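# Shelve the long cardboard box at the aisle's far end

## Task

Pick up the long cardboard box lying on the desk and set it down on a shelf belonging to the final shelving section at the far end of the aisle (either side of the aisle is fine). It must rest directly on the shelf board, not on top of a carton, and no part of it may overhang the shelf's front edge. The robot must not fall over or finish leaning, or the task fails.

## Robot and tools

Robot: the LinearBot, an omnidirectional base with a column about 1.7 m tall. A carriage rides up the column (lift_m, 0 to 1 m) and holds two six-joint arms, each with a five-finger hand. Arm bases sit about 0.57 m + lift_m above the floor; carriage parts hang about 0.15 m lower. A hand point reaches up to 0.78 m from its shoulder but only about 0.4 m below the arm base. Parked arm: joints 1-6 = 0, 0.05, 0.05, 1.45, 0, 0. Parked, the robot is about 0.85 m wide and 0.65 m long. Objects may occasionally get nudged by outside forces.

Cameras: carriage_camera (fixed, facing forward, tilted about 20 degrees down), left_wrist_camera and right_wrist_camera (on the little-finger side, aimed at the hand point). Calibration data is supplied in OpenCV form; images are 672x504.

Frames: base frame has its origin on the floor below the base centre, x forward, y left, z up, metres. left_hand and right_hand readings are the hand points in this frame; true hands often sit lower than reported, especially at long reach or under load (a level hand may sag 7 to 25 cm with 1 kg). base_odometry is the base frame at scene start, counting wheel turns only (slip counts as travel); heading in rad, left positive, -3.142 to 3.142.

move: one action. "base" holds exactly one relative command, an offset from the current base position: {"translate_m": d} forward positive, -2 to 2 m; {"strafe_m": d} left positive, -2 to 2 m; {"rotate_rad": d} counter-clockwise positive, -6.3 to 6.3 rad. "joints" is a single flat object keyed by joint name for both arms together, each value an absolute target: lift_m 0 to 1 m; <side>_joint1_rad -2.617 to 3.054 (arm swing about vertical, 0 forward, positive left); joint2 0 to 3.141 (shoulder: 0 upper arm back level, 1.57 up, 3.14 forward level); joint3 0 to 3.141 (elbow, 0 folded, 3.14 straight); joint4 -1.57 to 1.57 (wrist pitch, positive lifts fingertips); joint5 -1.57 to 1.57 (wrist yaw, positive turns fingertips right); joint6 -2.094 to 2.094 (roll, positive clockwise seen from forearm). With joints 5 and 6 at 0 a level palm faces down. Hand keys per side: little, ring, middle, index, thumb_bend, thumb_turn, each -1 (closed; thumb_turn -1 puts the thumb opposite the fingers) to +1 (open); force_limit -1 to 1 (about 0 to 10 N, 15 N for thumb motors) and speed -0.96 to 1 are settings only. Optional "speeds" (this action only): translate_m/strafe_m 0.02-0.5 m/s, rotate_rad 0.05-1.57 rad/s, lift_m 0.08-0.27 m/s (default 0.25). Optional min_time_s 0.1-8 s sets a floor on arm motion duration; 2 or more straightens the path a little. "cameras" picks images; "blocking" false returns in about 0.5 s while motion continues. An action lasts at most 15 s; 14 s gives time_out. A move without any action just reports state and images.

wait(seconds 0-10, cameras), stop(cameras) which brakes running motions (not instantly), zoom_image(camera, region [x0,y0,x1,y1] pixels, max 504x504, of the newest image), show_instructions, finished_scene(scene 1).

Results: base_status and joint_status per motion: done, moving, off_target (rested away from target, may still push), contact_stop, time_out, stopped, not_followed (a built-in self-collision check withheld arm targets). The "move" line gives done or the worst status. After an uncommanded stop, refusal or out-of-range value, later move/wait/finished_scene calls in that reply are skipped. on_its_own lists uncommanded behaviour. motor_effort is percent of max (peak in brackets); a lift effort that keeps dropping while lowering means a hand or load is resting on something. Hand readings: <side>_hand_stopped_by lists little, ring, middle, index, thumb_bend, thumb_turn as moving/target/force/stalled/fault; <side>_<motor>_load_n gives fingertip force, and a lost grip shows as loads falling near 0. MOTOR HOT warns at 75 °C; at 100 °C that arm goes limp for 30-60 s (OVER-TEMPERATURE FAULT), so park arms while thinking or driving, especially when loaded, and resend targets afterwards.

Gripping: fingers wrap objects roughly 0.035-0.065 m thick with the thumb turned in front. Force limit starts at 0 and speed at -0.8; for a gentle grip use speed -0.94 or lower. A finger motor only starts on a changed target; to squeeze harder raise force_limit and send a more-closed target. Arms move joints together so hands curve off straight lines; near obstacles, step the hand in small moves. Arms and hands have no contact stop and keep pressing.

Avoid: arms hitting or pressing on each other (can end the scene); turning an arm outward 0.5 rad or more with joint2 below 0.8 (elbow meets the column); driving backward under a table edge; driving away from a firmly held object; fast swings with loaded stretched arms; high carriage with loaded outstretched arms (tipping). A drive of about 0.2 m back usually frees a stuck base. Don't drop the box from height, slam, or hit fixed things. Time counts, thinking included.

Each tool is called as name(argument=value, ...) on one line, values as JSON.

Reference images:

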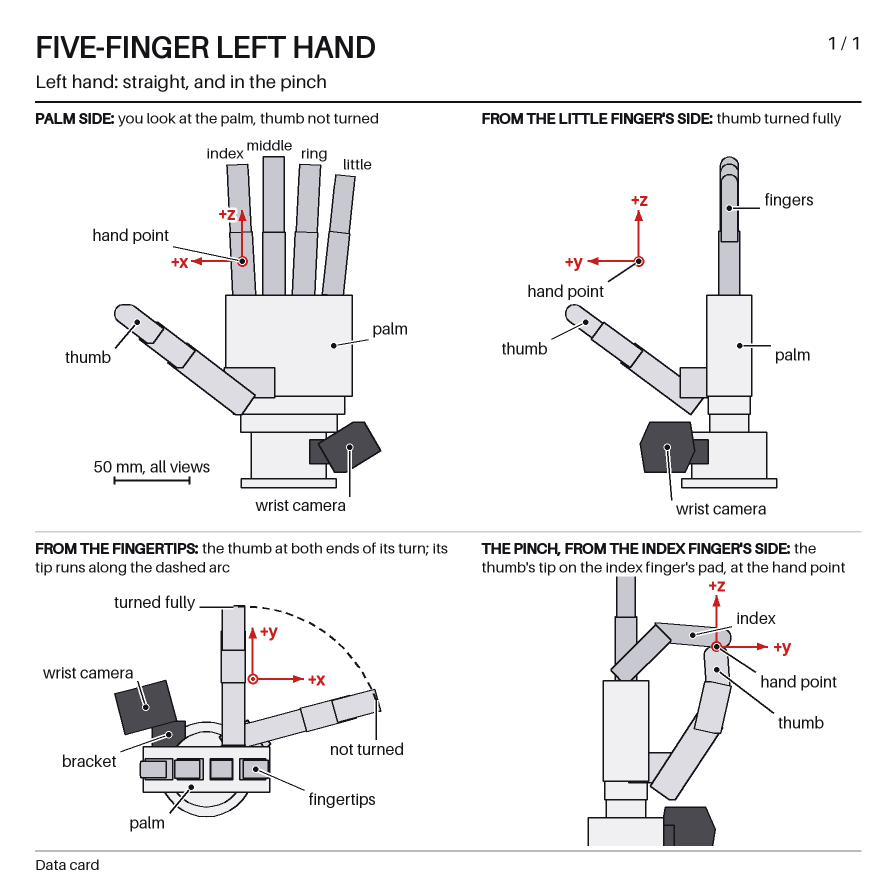

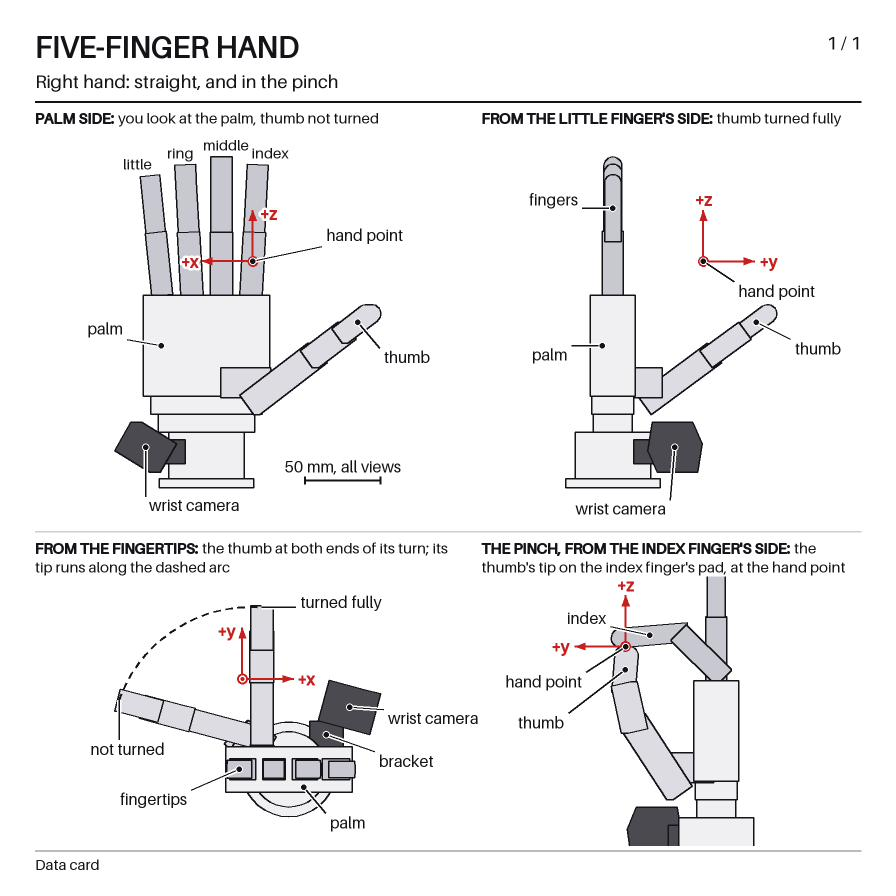

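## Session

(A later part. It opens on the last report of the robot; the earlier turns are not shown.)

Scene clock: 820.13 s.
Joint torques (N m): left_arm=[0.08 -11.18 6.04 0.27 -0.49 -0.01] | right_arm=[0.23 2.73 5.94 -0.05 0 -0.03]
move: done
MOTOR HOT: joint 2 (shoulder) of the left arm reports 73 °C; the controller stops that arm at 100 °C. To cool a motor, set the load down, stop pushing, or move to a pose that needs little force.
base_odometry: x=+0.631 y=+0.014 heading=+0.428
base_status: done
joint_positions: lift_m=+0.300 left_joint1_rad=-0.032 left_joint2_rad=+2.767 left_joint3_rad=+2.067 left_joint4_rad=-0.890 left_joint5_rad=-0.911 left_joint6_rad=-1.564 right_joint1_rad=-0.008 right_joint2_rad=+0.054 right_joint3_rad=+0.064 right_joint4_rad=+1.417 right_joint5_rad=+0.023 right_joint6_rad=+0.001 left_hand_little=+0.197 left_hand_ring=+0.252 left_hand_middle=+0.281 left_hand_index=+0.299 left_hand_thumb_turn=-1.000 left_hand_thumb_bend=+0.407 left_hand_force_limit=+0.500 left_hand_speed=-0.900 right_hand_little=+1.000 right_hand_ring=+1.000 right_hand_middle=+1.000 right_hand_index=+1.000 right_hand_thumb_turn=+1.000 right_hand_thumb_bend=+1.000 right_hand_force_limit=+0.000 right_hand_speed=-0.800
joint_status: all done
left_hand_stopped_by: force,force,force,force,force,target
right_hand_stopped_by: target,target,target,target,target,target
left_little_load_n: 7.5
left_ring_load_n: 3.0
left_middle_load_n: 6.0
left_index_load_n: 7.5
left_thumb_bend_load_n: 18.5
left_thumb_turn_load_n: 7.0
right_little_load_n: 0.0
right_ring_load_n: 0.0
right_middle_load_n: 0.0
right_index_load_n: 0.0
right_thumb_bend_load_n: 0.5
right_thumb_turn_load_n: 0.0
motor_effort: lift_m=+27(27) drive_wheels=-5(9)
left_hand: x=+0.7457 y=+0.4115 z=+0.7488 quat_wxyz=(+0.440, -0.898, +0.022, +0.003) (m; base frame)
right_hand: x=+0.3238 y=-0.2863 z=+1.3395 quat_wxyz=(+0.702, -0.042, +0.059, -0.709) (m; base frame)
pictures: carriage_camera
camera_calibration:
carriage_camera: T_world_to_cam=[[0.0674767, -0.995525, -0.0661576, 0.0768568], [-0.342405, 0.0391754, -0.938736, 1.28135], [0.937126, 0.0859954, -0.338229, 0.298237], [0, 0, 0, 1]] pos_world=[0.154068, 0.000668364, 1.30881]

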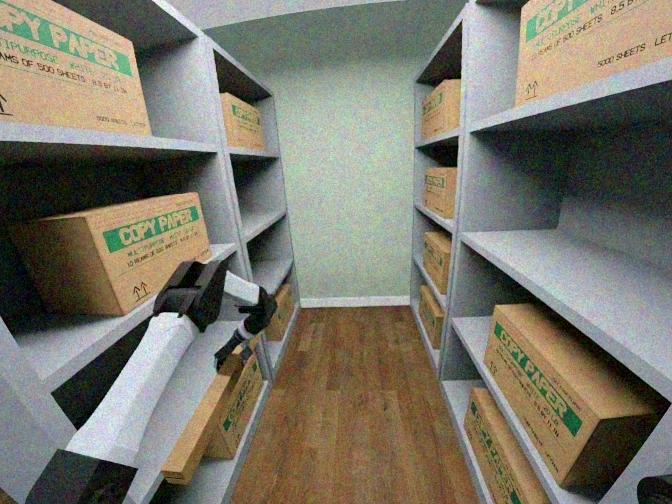

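move(base={"translate_m": 0.93}, joints={"lift_m": 0.25, "left_joint1_rad": 0.0, "left_joint2_rad": 2.6, "left_joint3_rad": 1.73, "left_joint4_rad": -0.70}, speeds={"translate_m": 0.25, "lift_m": 0.1}, min_time_s=3, cameras=["carriage_camera", "left_wrist_camera"])

Scene clock: 885.17 s.
Joint torques (N m): left_arm=[0.34 -14.28 3.67 0.24 -0.5 -0.01] | right_arm=[0.24 2.82 5.76 -0.06 0 -0.03]
move: done
MOTOR HOT: cleared for the motors of the left arm.
base_odometry: x=+1.478 y=+0.399 heading=+0.427
base_status: done
joint_positions: lift_m=+0.250 left_joint1_rad=-0.005 left_joint2_rad=+2.655 left_joint3_rad=+1.738 left_joint4_rad=-0.704 left_joint5_rad=-0.910 left_joint6_rad=-1.564 right_joint1_rad=-0.008 right_joint2_rad=+0.054 right_joint3_rad=+0.064 right_joint4_rad=+1.419 right_joint5_rad=+0.023 right_joint6_rad=+0.001 left_hand_little=+0.197 left_hand_ring=+0.252 left_hand_middle=+0.281 left_hand_index=+0.299 left_hand_thumb_turn=-1.000 left_hand_thumb_bend=+0.407 left_hand_force_limit=+0.500 left_hand_speed=-0.900 right_hand_little=+1.000 right_hand_ring=+1.000 right_hand_middle=+1.000 right_hand_index=+1.000 right_hand_thumb_turn=+1.000 right_hand_thumb_bend=+1.000 right_hand_force_limit=+0.000 right_hand_speed=-0.800
joint_status: all done
left_hand_stopped_by: force,force,force,force,force,target
right_hand_stopped_by: target,target,target,target,target,target
left_little_load_n: 8.0
left_ring_load_n: 3.0
left_middle_load_n: 6.0
left_index_load_n: 7.5
left_thumb_bend_load_n: 19.0
left_thumb_turn_load_n: 7.5
right_little_load_n: 0.0
right_ring_load_n: 0.0
right_middle_load_n: 0.0
right_index_load_n: 0.0
right_thumb_bend_load_n: 0.0
right_thumb_turn_load_n: 0.0
motor_effort: lift_m=+27(27) drive_wheels=-5(11)
left_hand: x=+0.6934 y=+0.4257 z=+0.6787 quat_wxyz=(+0.439, -0.898, +0.016, +0.023) (m; base frame)
right_hand: x=+0.3235 y=-0.2863 z=+1.2896 quat_wxyz=(+0.702, -0.042, +0.059, -0.709) (m; base frame)
pictures: carriage_camera, left_wrist_camera
camera_calibration:
carriage_camera: T_world_to_cam=[[0.0674767, -0.995525, -0.0661576, 0.0735489], [-0.342405, 0.0391754, -0.938736, 1.23441], [0.937126, 0.0859954, -0.338229, 0.281326], [0, 0, 0, 1]] pos_world=[0.154068, 0.000668364, 1.25881]
left_wrist_camera: T_world_to_cam=[[0.2861, 0.600515, 0.746679, -0.955695], [0.823998, -0.551911, 0.128147, -0.423318], [0.489054, 0.578599, -0.652724, -0.02559], [0, 0, 0, 1]] pos_world=[0.634752, 0.355081, 0.751141]

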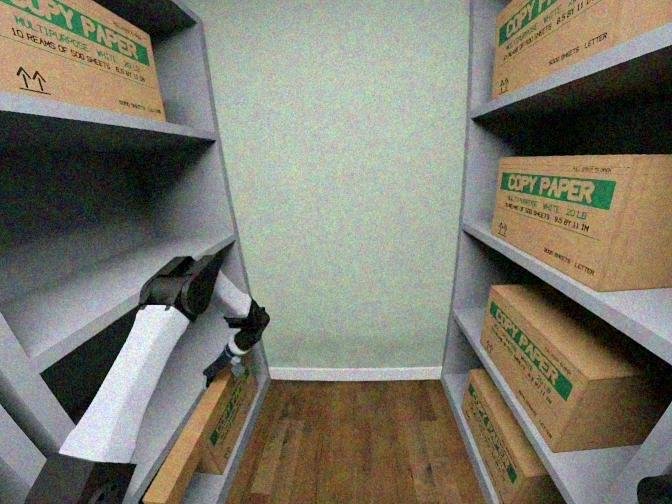

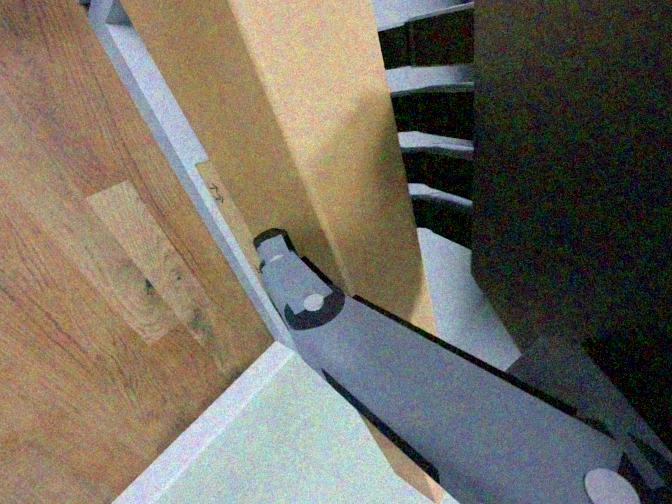

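zoom_image(camera="carriage_camera", region=[60, 220, 300, 504])

Scaled by 1.775 from the camera's 672x504 image, which has a finer 960x720 frame.

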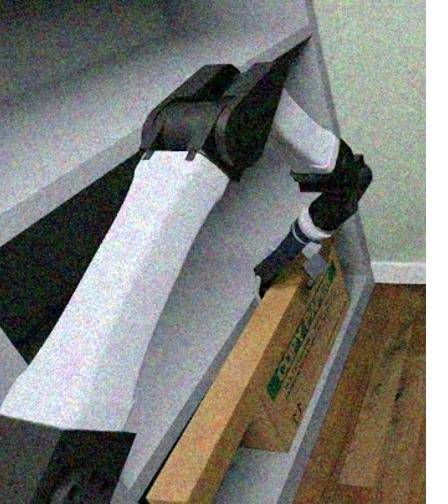

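move(base={"translate_m": 0.1}, speeds={"translate_m": 0.15})

move(base={"strafe_m": 0.08}, speeds={"strafe_m": 0.1}, cameras=["carriage_camera", "left_wrist_camera"])

Scene clock: 923.93 s.
Joint torques (N m): left_arm=[0.13 -14.28 3.7 0.21 -0.49 -0.01] | right_arm=[0.23 2.82 5.87 -0.07 0 -0.03]
move: done
MOTOR HOT: joint 2 (shoulder) of the left arm reports 78 °C; the controller stops that arm at 100 °C. To cool a motor, set the load down, stop pushing, or move to a pose that needs little force.
base_odometry: x=+1.569 y=+0.440 heading=+0.426
base_status: done
joint_positions: lift_m=+0.250 left_joint1_rad=-0.005 left_joint2_rad=+2.653 left_joint3_rad=+1.738 left_joint4_rad=-0.703 left_joint5_rad=-0.910 left_joint6_rad=-1.564 right_joint1_rad=-0.008 right_joint2_rad=+0.054 right_joint3_rad=+0.064 right_joint4_rad=+1.419 right_joint5_rad=+0.023 right_joint6_rad=+0.001 left_hand_little=+0.197 left_hand_ring=+0.252 left_hand_middle=+0.281 left_hand_index=+0.299 left_hand_thumb_turn=-1.000 left_hand_thumb_bend=+0.407 left_hand_force_limit=+0.500 left_hand_speed=-0.900 right_hand_little=+1.000 right_hand_ring=+1.000 right_hand_middle=+1.000 right_hand_index=+1.000 right_hand_thumb_turn=+1.000 right_hand_thumb_bend=+1.000 right_hand_force_limit=+0.000 right_hand_speed=-0.800
joint_status: not commanded
left_hand_stopped_by: force,force,force,force,force,target
right_hand_stopped_by: target,target,target,target,target,target
left_little_load_n: 7.5
left_ring_load_n: 3.5
left_middle_load_n: 6.0
left_index_load_n: 7.5
left_thumb_bend_load_n: 18.5
left_thumb_turn_load_n: 7.5
right_little_load_n: 0.0
right_ring_load_n: 0.0
right_middle_load_n: 0.0
right_index_load_n: 0.0
right_thumb_bend_load_n: 0.0
right_thumb_turn_load_n: 0.0
motor_effort: lift_m=+27(27) drive_wheels=-5(10)
left_hand: x=+0.6942 y=+0.4257 z=+0.6796 quat_wxyz=(+0.439, -0.898, +0.016, +0.022) (m; base frame)
right_hand: x=+0.3235 y=-0.2863 z=+1.2896 quat_wxyz=(+0.702, -0.042, +0.059, -0.709) (m; base frame)
pictures: none

Scene clock: 925.43 s.
Joint torques (N m): left_arm=[-0.08 -14.3 3.69 0.23 -0.5 -0.01] | right_arm=[0.23 2.86 5.87 -0.06 0 -0.03]
move: done
MOTOR HOT: still on. Joint 2 (shoulder) of the left arm reports 80 °C.
base_odometry: x=+1.536 y=+0.513 heading=+0.426
base_status: done
joint_positions: lift_m=+0.250 left_joint1_rad=-0.001 left_joint2_rad=+2.653 left_joint3_rad=+1.738 left_joint4_rad=-0.703 left_joint5_rad=-0.910 left_joint6_rad=-1.564 right_joint1_rad=-0.008 right_joint2_rad=+0.054 right_joint3_rad=+0.064 right_joint4_rad=+1.419 right_joint5_rad=+0.023 right_joint6_rad=+0.001 left_hand_little=+0.197 left_hand_ring=+0.252 left_hand_middle=+0.281 left_hand_index=+0.299 left_hand_thumb_turn=-1.000 left_hand_thumb_bend=+0.407 left_hand_force_limit=+0.500 left_hand_speed=-0.900 right_hand_little=+1.000 right_hand_ring=+1.000 right_hand_middle=+1.000 right_hand_index=+1.000 right_hand_thumb_turn=+1.000 right_hand_thumb_bend=+1.000 right_hand_force_limit=+0.000 right_hand_speed=-0.800
joint_status: not commanded
left_hand_stopped_by: force,force,force,force,force,target
right_hand_stopped_by: target,target,target,target,target,target
left_little_load_n: 7.5
left_ring_load_n: 3.5
left_middle_load_n: 6.0
left_index_load_n: 7.5
left_thumb_bend_load_n: 19.0
left_thumb_turn_load_n: 7.5
right_little_load_n: 0.0
right_ring_load_n: 0.0
right_middle_load_n: 0.0
right_index_load_n: 0.0
right_thumb_bend_load_n: 0.0
right_thumb_turn_load_n: 0.0
motor_effort: lift_m=+27(27) drive_wheels=-2(9)
left_hand: x=+0.6939 y=+0.4276 z=+0.6797 quat_wxyz=(+0.439, -0.898, +0.014, +0.022) (m; base frame)
right_hand: x=+0.3235 y=-0.2863 z=+1.2896 quat_wxyz=(+0.702, -0.042, +0.059, -0.709) (m; base frame)
pictures: carriage_camera, left_wrist_camera
camera_calibration:
carriage_camera: T_world_to_cam=[[0.0674767, -0.995525, -0.0661576, 0.0735489], [-0.342405, 0.0391754, -0.938736, 1.23441], [0.937126, 0.0859954, -0.338229, 0.281326], [0, 0, 0, 1]] pos_world=[0.154068, 0.000668364, 1.25881]
left_wrist_camera: T_world_to_cam=[[0.280965, 0.602032, 0.747406, -0.955354], [0.825866, -0.548378, 0.131256, -0.427707], [0.488881, 0.580379, -0.651273, -0.0278531], [0, 0, 0, 1]] pos_world=[0.635267, 0.356774, 0.752036]

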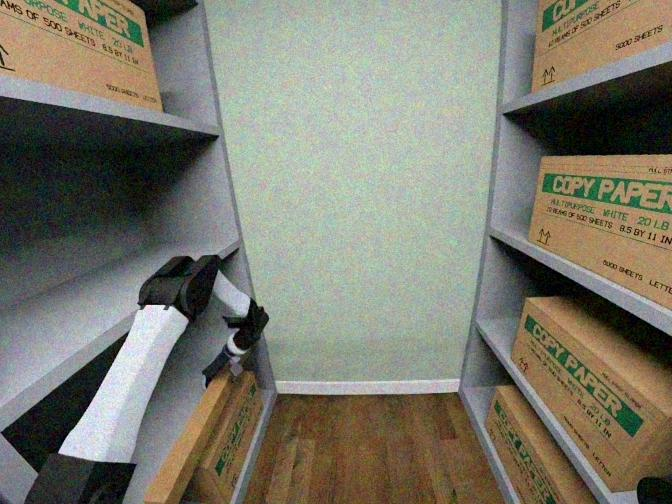

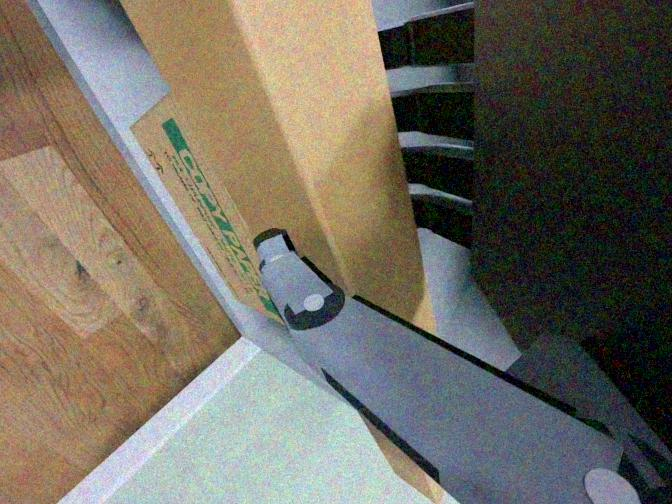

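move(joints={"left_joint1_rad": 0.3, "left_joint2_rad": 2.514, "left_joint3_rad": 1.552, "left_joint4_rad": -0.242, "left_joint5_rad": -0.86, "left_joint6_rad": -1.101}, min_time_s=3, cameras=["carriage_camera", "left_wrist_camera"])

zoom_image(camera="carriage_camera", region=[60, 220, 300, 504])

Scene clock: 937.33 s.
Joint torques (N m): left_arm=[0.28 -14.2 3.9 1.07 -0.39 0.17] | right_arm=[0.23 2.88 5.89 -0.06 0 -0.03]
move: done
MOTOR HOT: still on. Joint 2 (shoulder) of the left arm reports 88 °C.
base_odometry: x=+1.536 y=+0.513 heading=+0.426
base_status: not commanded
joint_positions: lift_m=+0.250 left_joint1_rad=+0.295 left_joint2_rad=+2.568 left_joint3_rad=+1.560 left_joint4_rad=-0.256 left_joint5_rad=-0.862 left_joint6_rad=-1.114 right_joint1_rad=-0.008 right_joint2_rad=+0.054 right_joint3_rad=+0.064 right_joint4_rad=+1.419 right_joint5_rad=+0.023 right_joint6_rad=+0.001 left_hand_little=+0.197 left_hand_ring=+0.252 left_hand_middle=+0.281 left_hand_index=+0.299 left_hand_thumb_turn=-1.000 left_hand_thumb_bend=+0.407 left_hand_force_limit=+0.500 left_hand_speed=-0.900 right_hand_little=+1.000 right_hand_ring=+1.000 right_hand_middle=+1.000 right_hand_index=+1.000 right_hand_thumb_turn=+1.000 right_hand_thumb_bend=+1.000 right_hand_force_limit=+0.000 right_hand_speed=-0.800
joint_status: all done
left_hand_stopped_by: force,force,force,force,force,target
right_hand_stopped_by: target,target,target,target,target,target
left_little_load_n: 7.5
left_ring_load_n: 3.5
left_middle_load_n: 6.0
left_index_load_n: 7.5
left_thumb_bend_load_n: 19.0
left_thumb_turn_load_n: 7.0
right_little_load_n: 0.0
right_ring_load_n: 0.0
right_middle_load_n: 0.0
right_index_load_n: 0.0
right_thumb_bend_load_n: 0.0
right_thumb_turn_load_n: 0.0
motor_effort: lift_m=+27(27) drive_wheels=-2(2)
left_hand: x=+0.6731 y=+0.5562 z=+0.6836 quat_wxyz=(+0.435, -0.900, +0.009, +0.023) (m; base frame)
right_hand: x=+0.3235 y=-0.2863 z=+1.2896 quat_wxyz=(+0.702, -0.042, +0.059, -0.709) (m; base frame)
pictures: carriage_camera, left_wrist_camera
camera_calibration:
carriage_camera: T_world_to_cam=[[0.0674767, -0.995525, -0.0661576, 0.0735489], [-0.342405, 0.0391754, -0.938736, 1.23441], [0.937126, 0.0859954, -0.338229, 0.281326], [0, 0, 0, 1]] pos_world=[0.154068, 0.000668364, 1.25881]
left_wrist_camera: T_world_to_cam=[[0.272805, 0.611593, 0.742651, -1.02639], [0.830245, -0.539672, 0.139452, -0.353951], [0.486076, 0.57854, -0.654998, -0.0843807], [0, 0, 0, 1]] pos_world=[0.614887, 0.485534, 0.756341]

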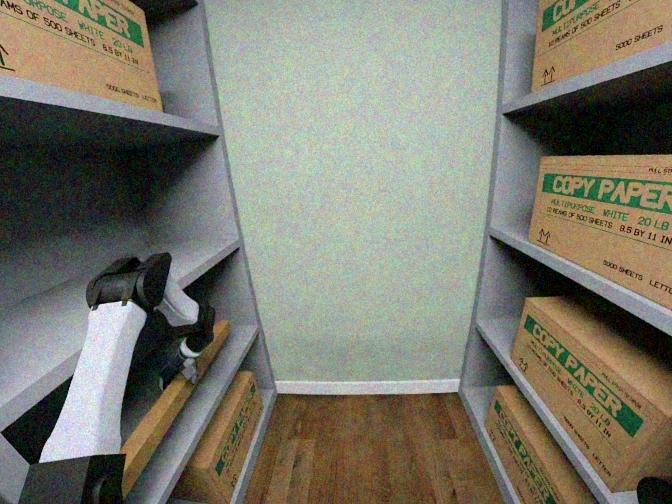

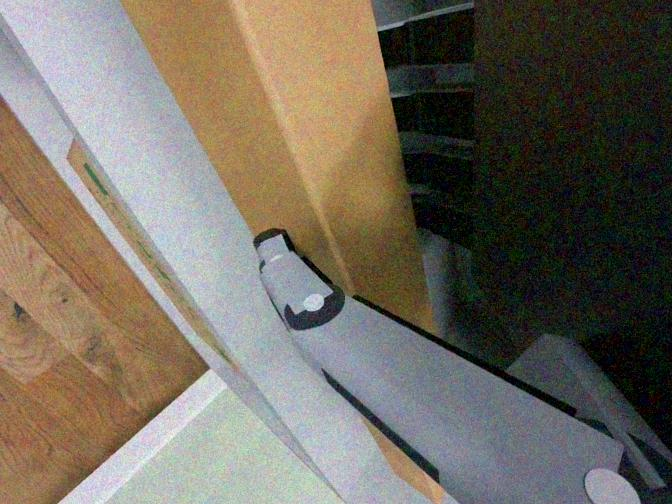

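Scaled by 1.775 from the camera's 672x504 image, which has a finer 960x720 frame.

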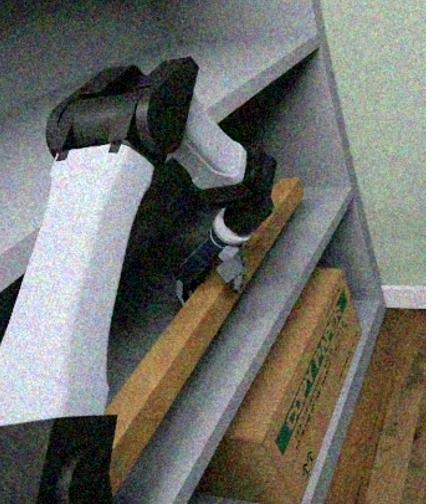

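move(joints={"lift_m": 0.185}, speeds={"lift_m": 0.1}, cameras=["carriage_camera", "left_wrist_camera"])

Scene clock: 943.50 s.
Joint torques (N m): left_arm=[0.27 -13.16 4.31 1.02 -0.4 0.16] | right_arm=[0.21 2.82 5.85 -0.08 0 -0.03]
move: done
MOTOR HOT: still on. Joint 2 (shoulder) of the left arm reports 92 °C.
base_odometry: x=+1.536 y=+0.513 heading=+0.426
base_status: not commanded
joint_positions: lift_m=+0.185 left_joint1_rad=+0.295 left_joint2_rad=+2.556 left_joint3_rad=+1.556 left_joint4_rad=-0.250 left_joint5_rad=-0.859 left_joint6_rad=-1.112 right_joint1_rad=-0.008 right_joint2_rad=+0.054 right_joint3_rad=+0.064 right_joint4_rad=+1.419 right_joint5_rad=+0.023 right_joint6_rad=+0.001 left_hand_little=+0.197 left_hand_ring=+0.252 left_hand_middle=+0.281 left_hand_index=+0.299 left_hand_thumb_turn=-1.000 left_hand_thumb_bend=+0.407 left_hand_force_limit=+0.500 left_hand_speed=-0.900 right_hand_little=+1.000 right_hand_ring=+1.000 right_hand_middle=+1.000 right_hand_index=+1.000 right_hand_thumb_turn=+1.000 right_hand_thumb_bend=+1.000 right_hand_force_limit=+0.000 right_hand_speed=-0.800
joint_status: all done
left_hand_stopped_by: force,force,force,force,force,target
right_hand_stopped_by: target,target,target,target,target,target
left_little_load_n: 7.5
left_ring_load_n: 3.5
left_middle_load_n: 6.0
left_index_load_n: 7.5
left_thumb_bend_load_n: 18.5
left_thumb_turn_load_n: 7.0
right_little_load_n: 0.0
right_ring_load_n: 0.0
right_middle_load_n: 0.0
right_index_load_n: -0.5
right_thumb_bend_load_n: 0.0
right_thumb_turn_load_n: 0.0
motor_effort: lift_m=+26(27) drive_wheels=-2(2)
left_hand: x=+0.6762 y=+0.5566 z=+0.6236 quat_wxyz=(+0.435, -0.900, +0.007, +0.016) (m; base frame)
right_hand: x=+0.3235 y=-0.2863 z=+1.2246 quat_wxyz=(+0.702, -0.042, +0.059, -0.709) (m; base frame)
pictures: carriage_camera, left_wrist_camera
camera_calibration:
carriage_camera: T_world_to_cam=[[0.0674767, -0.995525, -0.0661576, 0.0692486], [-0.342405, 0.0391754, -0.938736, 1.1734], [0.937126, 0.0859954, -0.338229, 0.259341], [0, 0, 0, 1]] pos_world=[0.154068, 0.000668364, 1.19381]
left_wrist_camera: T_world_to_cam=[[0.264226, 0.610106, 0.746964, -0.978985], [0.827347, -0.541415, 0.149557, -0.35125], [0.495663, 0.578481, -0.647825, -0.136267], [0, 0, 0, 1]] pos_world=[0.616822, 0.48594, 0.695521]

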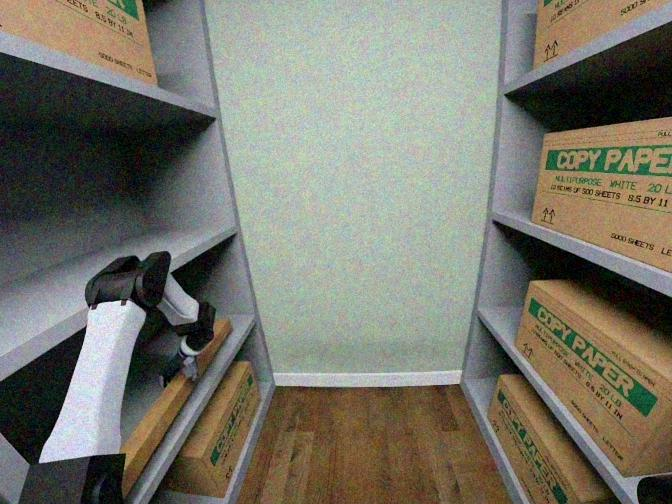

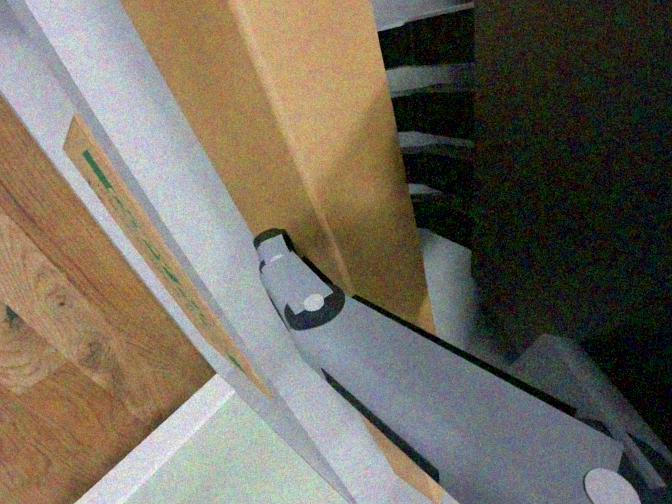

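move(joints={"lift_m": 0.165}, speeds={"lift_m": 0.08}, cameras=["left_wrist_camera"])

Scene clock: 948.23 s.
Joint torques (N m): left_arm=[0.28 -13.01 4.42 1 -0.42 0.17] | right_arm=[0.23 2.88 5.87 -0.04 0 -0.03]
move: done
MOTOR HOT: still on. Joint 2 (shoulder) of the left arm reports 92 °C.
base_odometry: x=+1.536 y=+0.513 heading=+0.426
base_status: not commanded
joint_positions: lift_m=+0.165 left_joint1_rad=+0.295 left_joint2_rad=+2.553 left_joint3_rad=+1.554 left_joint4_rad=-0.249 left_joint5_rad=-0.857 left_joint6_rad=-1.112 right_joint1_rad=-0.008 right_joint2_rad=+0.054 right_joint3_rad=+0.064 right_joint4_rad=+1.419 right_joint5_rad=+0.023 right_joint6_rad=+0.001 left_hand_little=+0.197 left_hand_ring=+0.252 left_hand_middle=+0.281 left_hand_index=+0.299 left_hand_thumb_turn=-1.000 left_hand_thumb_bend=+0.407 left_hand_force_limit=+0.500 left_hand_speed=-0.900 right_hand_little=+1.000 right_hand_ring=+1.000 right_hand_middle=+1.000 right_hand_index=+1.000 right_hand_thumb_turn=+1.000 right_hand_thumb_bend=+1.000 right_hand_force_limit=+0.000 right_hand_speed=-0.800
joint_status: all done
left_hand_stopped_by: force,force,force,force,force,target
right_hand_stopped_by: target,target,target,target,target,target
left_little_load_n: 7.5
left_ring_load_n: 3.0
left_middle_load_n: 6.0
left_index_load_n: 7.5
left_thumb_bend_load_n: 19.0
left_thumb_turn_load_n: 7.5
right_little_load_n: 0.0
right_ring_load_n: 0.0
right_middle_load_n: 0.0
right_index_load_n: 0.0
right_thumb_bend_load_n: 0.0
right_thumb_turn_load_n: 0.0
motor_effort: lift_m=+27(28) drive_wheels=+1(2)
left_hand: x=+0.6768 y=+0.5565 z=+0.6045 quat_wxyz=(+0.435, -0.900, +0.007, +0.015) (m; base frame)
right_hand: x=+0.3235 y=-0.2863 z=+1.2046 quat_wxyz=(+0.702, -0.042, +0.059, -0.709) (m; base frame)
pictures: left_wrist_camera
camera_calibration:
left_wrist_camera: T_world_to_cam=[[0.262358, 0.610278, 0.747481, -0.963928], [0.826481, -0.541949, 0.152385, -0.349737], [0.498094, 0.577799, -0.646568, -0.150944], [0, 0, 0, 1]] pos_world=[0.61713, 0.48594, 0.676218]

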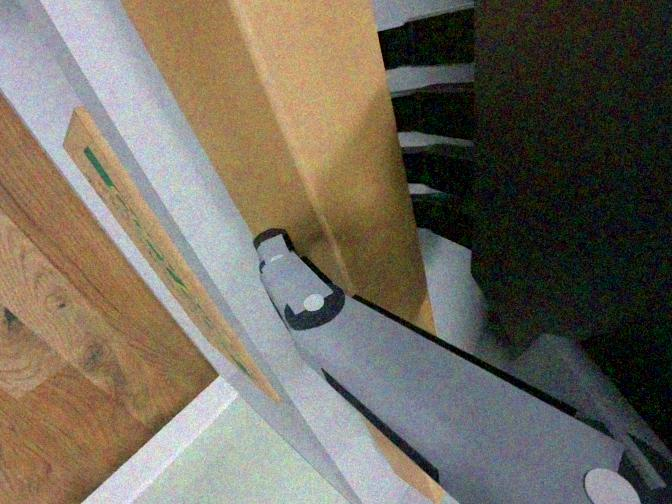

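move(joints={"lift_m": 0.153}, speeds={"lift_m": 0.08}, cameras=["left_wrist_camera", "carriage_camera"])

zoom_image(camera="carriage_camera", region=[90, 290, 290, 490])

Scene clock: 953.37 s.
Joint torques (N m): left_arm=[0.2 -12.82 4.29 1.06 -0.43 0.16] | right_arm=[0.23 2.96 5.86 -0.08 0.01 -0.03]
move: done
MOTOR HOT: still on. Joint 2 (shoulder) of the left arm reports 92 °C.
base_odometry: x=+1.536 y=+0.513 heading=+0.426
base_status: not commanded
joint_positions: lift_m=+0.153 left_joint1_rad=+0.295 left_joint2_rad=+2.551 left_joint3_rad=+1.554 left_joint4_rad=-0.247 left_joint5_rad=-0.856 left_joint6_rad=-1.112 right_joint1_rad=-0.008 right_joint2_rad=+0.054 right_joint3_rad=+0.064 right_joint4_rad=+1.419 right_joint5_rad=+0.023 right_joint6_rad=+0.001 left_hand_little=+0.197 left_hand_ring=+0.252 left_hand_middle=+0.281 left_hand_index=+0.299 left_hand_thumb_turn=-1.000 left_hand_thumb_bend=+0.407 left_hand_force_limit=+0.500 left_hand_speed=-0.900 right_hand_little=+1.000 right_hand_ring=+1.000 right_hand_middle=+1.000 right_hand_index=+1.000 right_hand_thumb_turn=+1.000 right_hand_thumb_bend=+1.000 right_hand_force_limit=+0.000 right_hand_speed=-0.800
joint_status: all done
left_hand_stopped_by: force,force,force,force,force,target
right_hand_stopped_by: target,target,target,target,target,target
left_little_load_n: 7.5
left_ring_load_n: 3.5
left_middle_load_n: 6.0
left_index_load_n: 7.5
left_thumb_bend_load_n: 19.0
left_thumb_turn_load_n: 7.0
right_little_load_n: 0.0
right_ring_load_n: 0.0
right_middle_load_n: 0.0
right_index_load_n: 0.0
right_thumb_bend_load_n: 0.0
right_thumb_turn_load_n: 0.0
motor_effort: lift_m=+27(28) drive_wheels=+2(2)
left_hand: x=+0.6778 y=+0.5566 z=+0.5937 quat_wxyz=(+0.435, -0.900, +0.006, +0.013) (m; base frame)
right_hand: x=+0.3235 y=-0.2863 z=+1.1926 quat_wxyz=(+0.702, -0.042, +0.059, -0.709) (m; base frame)
pictures: carriage_camera, left_wrist_camera
camera_calibration:
carriage_camera: T_world_to_cam=[[0.0674767, -0.995525, -0.0661576, 0.0671316], [-0.342405, 0.0391754, -0.938736, 1.14336], [0.937126, 0.0859954, -0.338229, 0.248518], [0, 0, 0, 1]] pos_world=[0.154068, 0.000668364, 1.16181]
left_wrist_camera: T_world_to_cam=[[0.259617, 0.610131, 0.748558, -0.954826], [0.825666, -0.542268, 0.155629, -0.350077], [0.500873, 0.577655, -0.644547, -0.161528], [0, 0, 0, 1]] pos_world=[0.617841, 0.486041, 0.665112]

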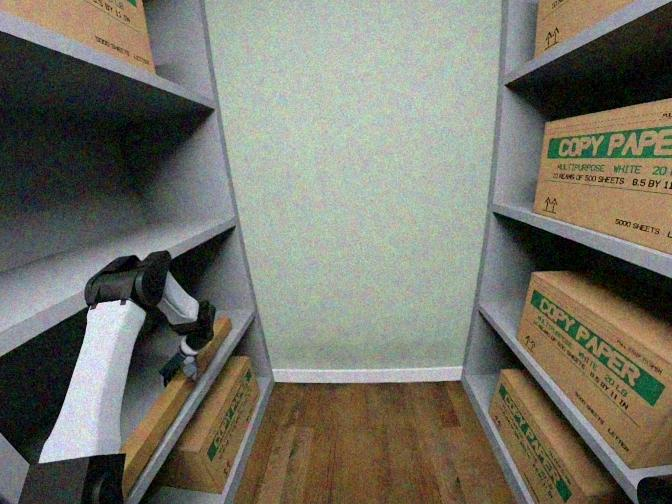

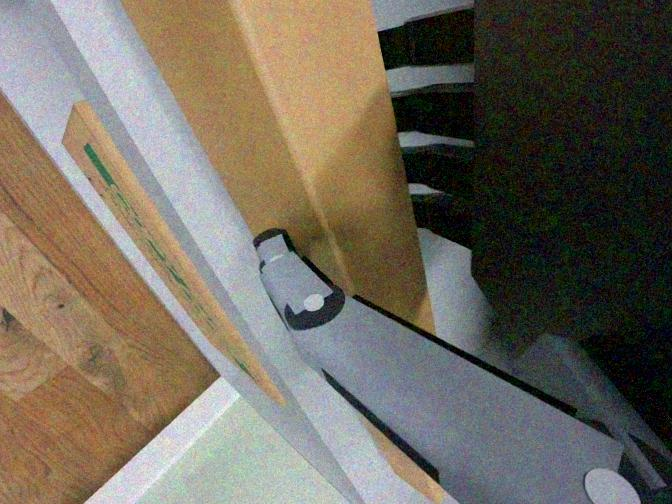

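Scaled by 2.520 from the camera's 672x504 image, which has a finer 960x720 frame.

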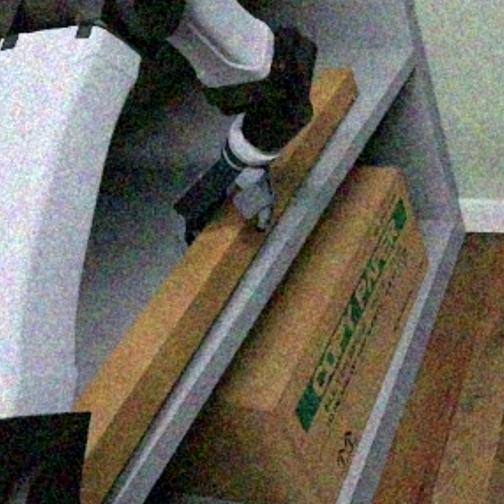

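move(joints={"lift_m": 0.143}, speeds={"lift_m": 0.08}, cameras=["left_wrist_camera"])

zoom_image(camera="left_wrist_camera", region=[50, 0, 450, 400])

Scene clock: 961.00 s.
Joint torques (N m): left_arm=[0.17 -12.79 4.56 0.98 -0.44 0.16] | right_arm=[0.21 2.85 5.83 -0.06 0 -0.03]
move: done
MOTOR HOT: still on. Joint 2 (shoulder) of the left arm reports 93 °C.
base_odometry: x=+1.536 y=+0.513 heading=+0.426
base_status: not commanded
joint_positions: lift_m=+0.143 left_joint1_rad=+0.295 left_joint2_rad=+2.549 left_joint3_rad=+1.552 left_joint4_rad=-0.248 left_joint5_rad=-0.855 left_joint6_rad=-1.112 right_joint1_rad=-0.008 right_joint2_rad=+0.054 right_joint3_rad=+0.064 right_joint4_rad=+1.419 right_joint5_rad=+0.023 right_joint6_rad=+0.001 left_hand_little=+0.197 left_hand_ring=+0.252 left_hand_middle=+0.281 left_hand_index=+0.299 left_hand_thumb_turn=-1.000 left_hand_thumb_bend=+0.407 left_hand_force_limit=+0.500 left_hand_speed=-0.900 right_hand_little=+1.000 right_hand_ring=+1.000 right_hand_middle=+1.000 right_hand_index=+1.000 right_hand_thumb_turn=+1.000 right_hand_thumb_bend=+1.000 right_hand_force_limit=+0.000 right_hand_speed=-0.800
joint_status: all done
left_hand_stopped_by: force,force,force,force,force,target
right_hand_stopped_by: target,target,target,target,target,target
left_little_load_n: 7.5
left_ring_load_n: 3.0
left_middle_load_n: 6.0
left_index_load_n: 8.0
left_thumb_bend_load_n: 19.0
left_thumb_turn_load_n: 7.5
right_little_load_n: 0.0
right_ring_load_n: 0.0
right_middle_load_n: 0.0
right_index_load_n: 0.0
right_thumb_bend_load_n: 0.0
right_thumb_turn_load_n: 0.0
motor_effort: lift_m=+26(27) drive_wheels=+2(2)
left_hand: x=+0.6774 y=+0.5562 z=+0.5838 quat_wxyz=(+0.435, -0.900, +0.006, +0.013) (m; base frame)
right_hand: x=+0.3235 y=-0.2863 z=+1.1826 quat_wxyz=(+0.702, -0.042, +0.059, -0.709) (m; base frame)
pictures: left_wrist_camera
camera_calibration:
left_wrist_camera: T_world_to_cam=[[0.260463, 0.611068, 0.747499, -0.94756], [0.825579, -0.542377, 0.155715, -0.348349], [0.500579, 0.576561, -0.645754, -0.165897], [0, 0, 0, 1]] pos_world=[0.617438, 0.485737, 0.655415]

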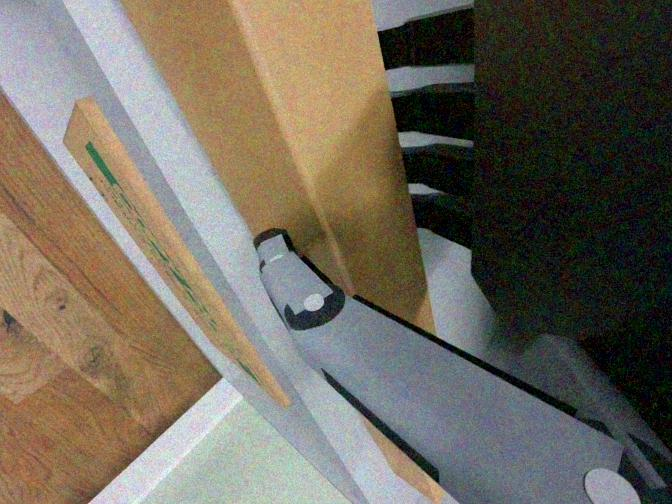

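Scaled by 1.260 from the camera's 672x504 image, which has a finer 960x720 frame.

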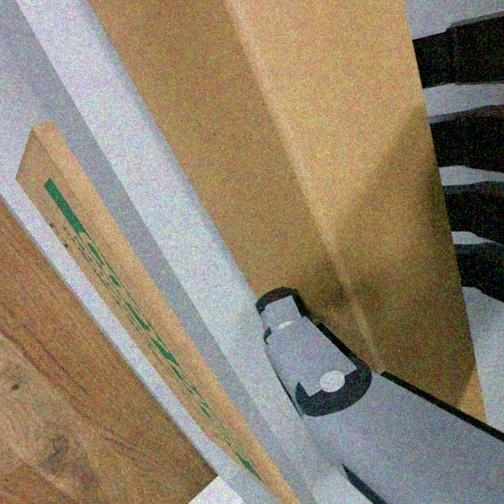

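move(joints={"lift_m": 0.136, "left_joint1_rad": 0.34}, speeds={"lift_m": 0.08}, cameras=["left_wrist_camera", "carriage_camera"])

zoom_image(camera="carriage_camera", region=[100, 300, 240, 504])

Scene clock: 985.87 s.
Joint torques (N m): left_arm=[-0.28 -12.66 4.59 0.94 -0.45 0.16] | right_arm=[0.23 2.93 5.94 -0.07 0 -0.03]
move: done
MOTOR HOT: still on. Joint 2 (shoulder) of the left arm reports 86 °C.
base_odometry: x=+1.536 y=+0.513 heading=+0.426
base_status: not commanded
joint_positions: lift_m=+0.136 left_joint1_rad=+0.343 left_joint2_rad=+2.548 left_joint3_rad=+1.552 left_joint4_rad=-0.243 left_joint5_rad=-0.853 left_joint6_rad=-1.112 right_joint1_rad=-0.008 right_joint2_rad=+0.054 right_joint3_rad=+0.064 right_joint4_rad=+1.419 right_joint5_rad=+0.023 right_joint6_rad=+0.001 left_hand_little=+0.197 left_hand_ring=+0.252 left_hand_middle=+0.281 left_hand_index=+0.299 left_hand_thumb_turn=-1.000 left_hand_thumb_bend=+0.407 left_hand_force_limit=+0.500 left_hand_speed=-0.900 right_hand_little=+1.000 right_hand_ring=+1.000 right_hand_middle=+1.000 right_hand_index=+1.000 right_hand_thumb_turn=+1.000 right_hand_thumb_bend=+1.000 right_hand_force_limit=+0.000 right_hand_speed=-0.800
joint_status: all done
left_hand_stopped_by: force,force,force,force,force,target
right_hand_stopped_by: target,target,target,target,target,target
left_little_load_n: 7.5
left_ring_load_n: 3.5
left_middle_load_n: 6.0
left_index_load_n: 7.5
left_thumb_bend_load_n: 19.0
left_thumb_turn_load_n: 7.5
right_little_load_n: 0.0
right_ring_load_n: 0.0
right_middle_load_n: 0.0
right_index_load_n: -0.5
right_thumb_bend_load_n: 0.0
right_thumb_turn_load_n: 0.0
motor_effort: lift_m=+26(28) drive_wheels=+1(2)
left_hand: x=+0.6665 y=+0.5779 z=+0.5776 quat_wxyz=(+0.434, -0.900, -0.016, +0.021) (m; base frame)
right_hand: x=+0.3235 y=-0.2863 z=+1.1756 quat_wxyz=(+0.702, -0.042, +0.059, -0.709) (m; base frame)
pictures: carriage_camera, left_wrist_camera
camera_calibration:
carriage_camera: T_world_to_cam=[[0.0674767, -0.995525, -0.0661576, 0.0660069], [-0.342405, 0.0391754, -0.938736, 1.1274], [0.937126, 0.0859954, -0.338229, 0.242768], [0, 0, 0, 1]] pos_world=[0.154068, 0.000668364, 1.14481]
left_wrist_camera: T_world_to_cam=[[0.226718, 0.622326, 0.749206, -0.938371], [0.849508, -0.502598, 0.160411, -0.368294], [0.476377, 0.600088, -0.642619, -0.176317], [0, 0, 0, 1]] pos_world=[0.609608, 0.504675, 0.648806]

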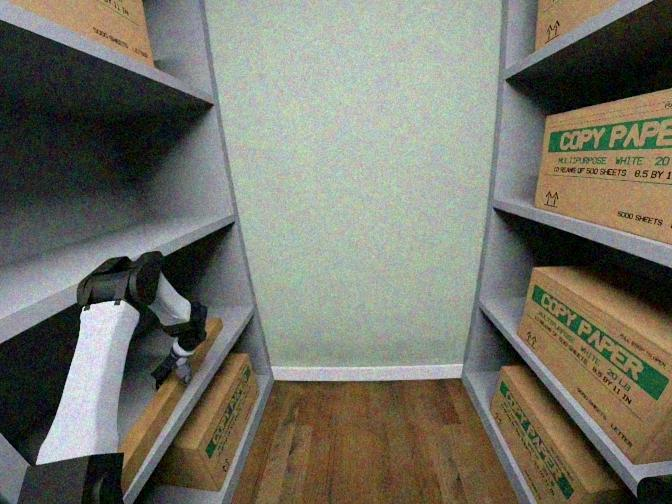

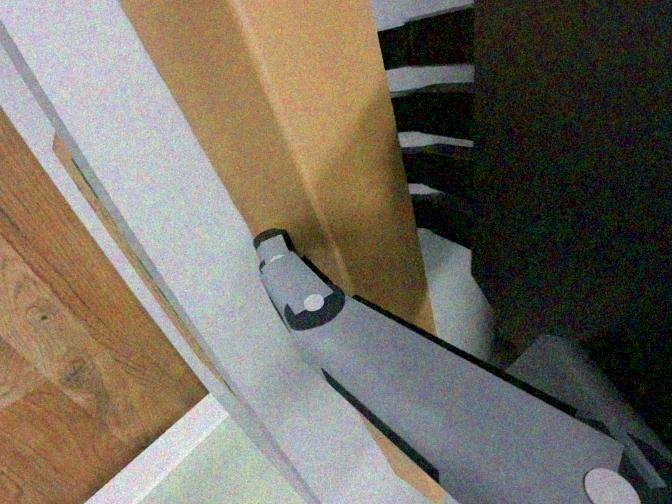

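Scaled by 2.471 from the camera's 672x504 image, which has a finer 960x720 frame.

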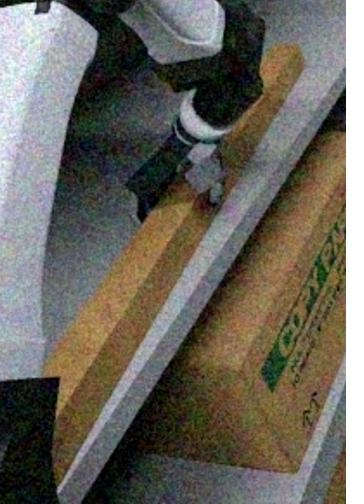

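move(joints={"lift_m": 0.126}, speeds={"lift_m": 0.08}, cameras=["left_wrist_camera"])

move(joints={"lift_m": 0.116}, speeds={"lift_m": 0.08}, cameras=["left_wrist_camera"])

Scene clock: 998.73 s.
Joint torques (N m): left_arm=[-0.14 -11.62 4.66 1.01 -0.22 0.13] | right_arm=[0.21 2.92 5.89 -0.06 0 -0.03]
move: done
MOTOR HOT: still on. Joint 2 (shoulder) of the left arm reports 84 °C.
base_odometry: x=+1.536 y=+0.513 heading=+0.426
base_status: not commanded
joint_positions: lift_m=+0.126 left_joint1_rad=+0.341 left_joint2_rad=+2.535 left_joint3_rad=+1.552 left_joint4_rad=-0.245 left_joint5_rad=-0.875 left_joint6_rad=-1.109 right_joint1_rad=-0.008 right_joint2_rad=+0.054 right_joint3_rad=+0.064 right_joint4_rad=+1.419 right_joint5_rad=+0.023 right_joint6_rad=+0.001 left_hand_little=+0.197 left_hand_ring=+0.252 left_hand_middle=+0.281 left_hand_index=+0.299 left_hand_thumb_turn=-1.000 left_hand_thumb_bend=+0.407 left_hand_force_limit=+0.500 left_hand_speed=-0.900 right_hand_little=+1.000 right_hand_ring=+1.000 right_hand_middle=+1.000 right_hand_index=+1.000 right_hand_thumb_turn=+1.000 right_hand_thumb_bend=+1.000 right_hand_force_limit=+0.000 right_hand_speed=-0.800
joint_status: all done
left_hand_stopped_by: force,force,force,force,force,target
right_hand_stopped_by: target,target,target,target,target,target
left_little_load_n: 8.0
left_ring_load_n: 3.5
left_middle_load_n: 6.0
left_index_load_n: 8.0
left_thumb_bend_load_n: 17.5
left_thumb_turn_load_n: 7.0
right_little_load_n: 0.0
right_ring_load_n: -0.5
right_middle_load_n: 0.0
right_index_load_n: 0.0
right_thumb_bend_load_n: 0.0
right_thumb_turn_load_n: 0.0
motor_effort: lift_m=+25(25) drive_wheels=+2(2)
left_hand: x=+0.6680 y=+0.5810 z=+0.5761 quat_wxyz=(+0.445, -0.895, -0.018, +0.020) (m; base frame)
right_hand: x=+0.3235 y=-0.2863 z=+1.1658 quat_wxyz=(+0.702, -0.042, +0.059, -0.709) (m; base frame)
pictures: left_wrist_camera
camera_calibration:
left_wrist_camera: T_world_to_cam=[[0.224001, 0.605656, 0.763547, -0.936306], [0.850454, -0.504102, 0.150364, -0.361702], [0.475975, 0.61568, -0.628002, -0.197008], [0, 0, 0, 1]] pos_world=[0.611115, 0.506038, 0.645579]

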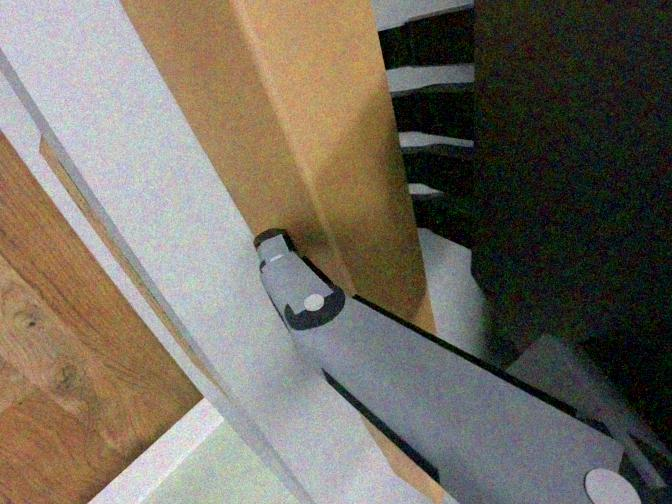

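Scene clock: 999.23 s.
Joint torques (N m): left_arm=[0.02 -10.24 4.74 1.11 -0.03 0.05] | right_arm=[0.23 2.85 5.89 -0.06 0 -0.03]
move: done
MOTOR HOT: still on. Joint 2 (shoulder) of the left arm reports 84 °C.
base_odometry: x=+1.536 y=+0.513 heading=+0.426
base_status: not commanded
joint_positions: lift_m=+0.116 left_joint1_rad=+0.339 left_joint2_rad=+2.517 left_joint3_rad=+1.552 left_joint4_rad=-0.252 left_joint5_rad=-0.892 left_joint6_rad=-1.101 right_joint1_rad=-0.008 right_joint2_rad=+0.054 right_joint3_rad=+0.064 right_joint4_rad=+1.419 right_joint5_rad=+0.023 right_joint6_rad=+0.001 left_hand_little=+0.197 left_hand_ring=+0.252 left_hand_middle=+0.281 left_hand_index=+0.299 left_hand_thumb_turn=-1.000 left_hand_thumb_bend=+0.407 left_hand_force_limit=+0.500 left_hand_speed=-0.900 right_hand_little=+1.000 right_hand_ring=+1.000 right_hand_middle=+1.000 right_hand_index=+1.000 right_hand_thumb_turn=+1.000 right_hand_thumb_bend=+1.000 right_hand_force_limit=+0.000 right_hand_speed=-0.800
joint_status: all done
left_hand_stopped_by: force,force,force,force,force,target
right_hand_stopped_by: target,target,target,target,target,target
left_little_load_n: 8.0
left_ring_load_n: 3.5
left_middle_load_n: 6.0
left_index_load_n: 8.0
left_thumb_bend_load_n: 17.5
left_thumb_turn_load_n: 7.0
right_little_load_n: 0.0
right_ring_load_n: 0.0
right_middle_load_n: 0.0
right_index_load_n: 0.0
right_thumb_bend_load_n: 0.0
right_thumb_turn_load_n: 0.0
motor_effort: lift_m=+24(25) drive_wheels=+2(2)
left_hand: x=+0.6691 y=+0.5837 z=+0.5759 quat_wxyz=(+0.453, -0.891, -0.018, +0.021) (m; base frame)
right_hand: x=+0.3235 y=-0.2863 z=+1.1558 quat_wxyz=(+0.702, -0.042, +0.059, -0.709) (m; base frame)
pictures: left_wrist_camera
camera_calibration:
left_wrist_camera: T_world_to_cam=[[0.225557, 0.591043, 0.774463, -0.936727], [0.850304, -0.507436, 0.139612, -0.353084], [0.475507, 0.627038, -0.617022, -0.211975], [0, 0, 0, 1]] pos_world=[0.61231, 0.507394, 0.643962]

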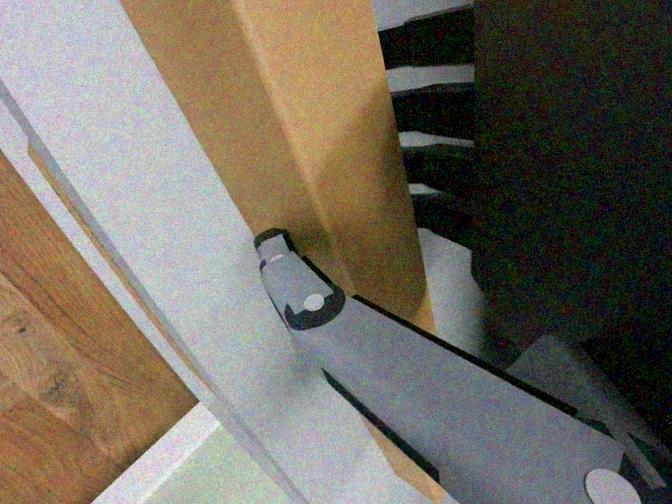

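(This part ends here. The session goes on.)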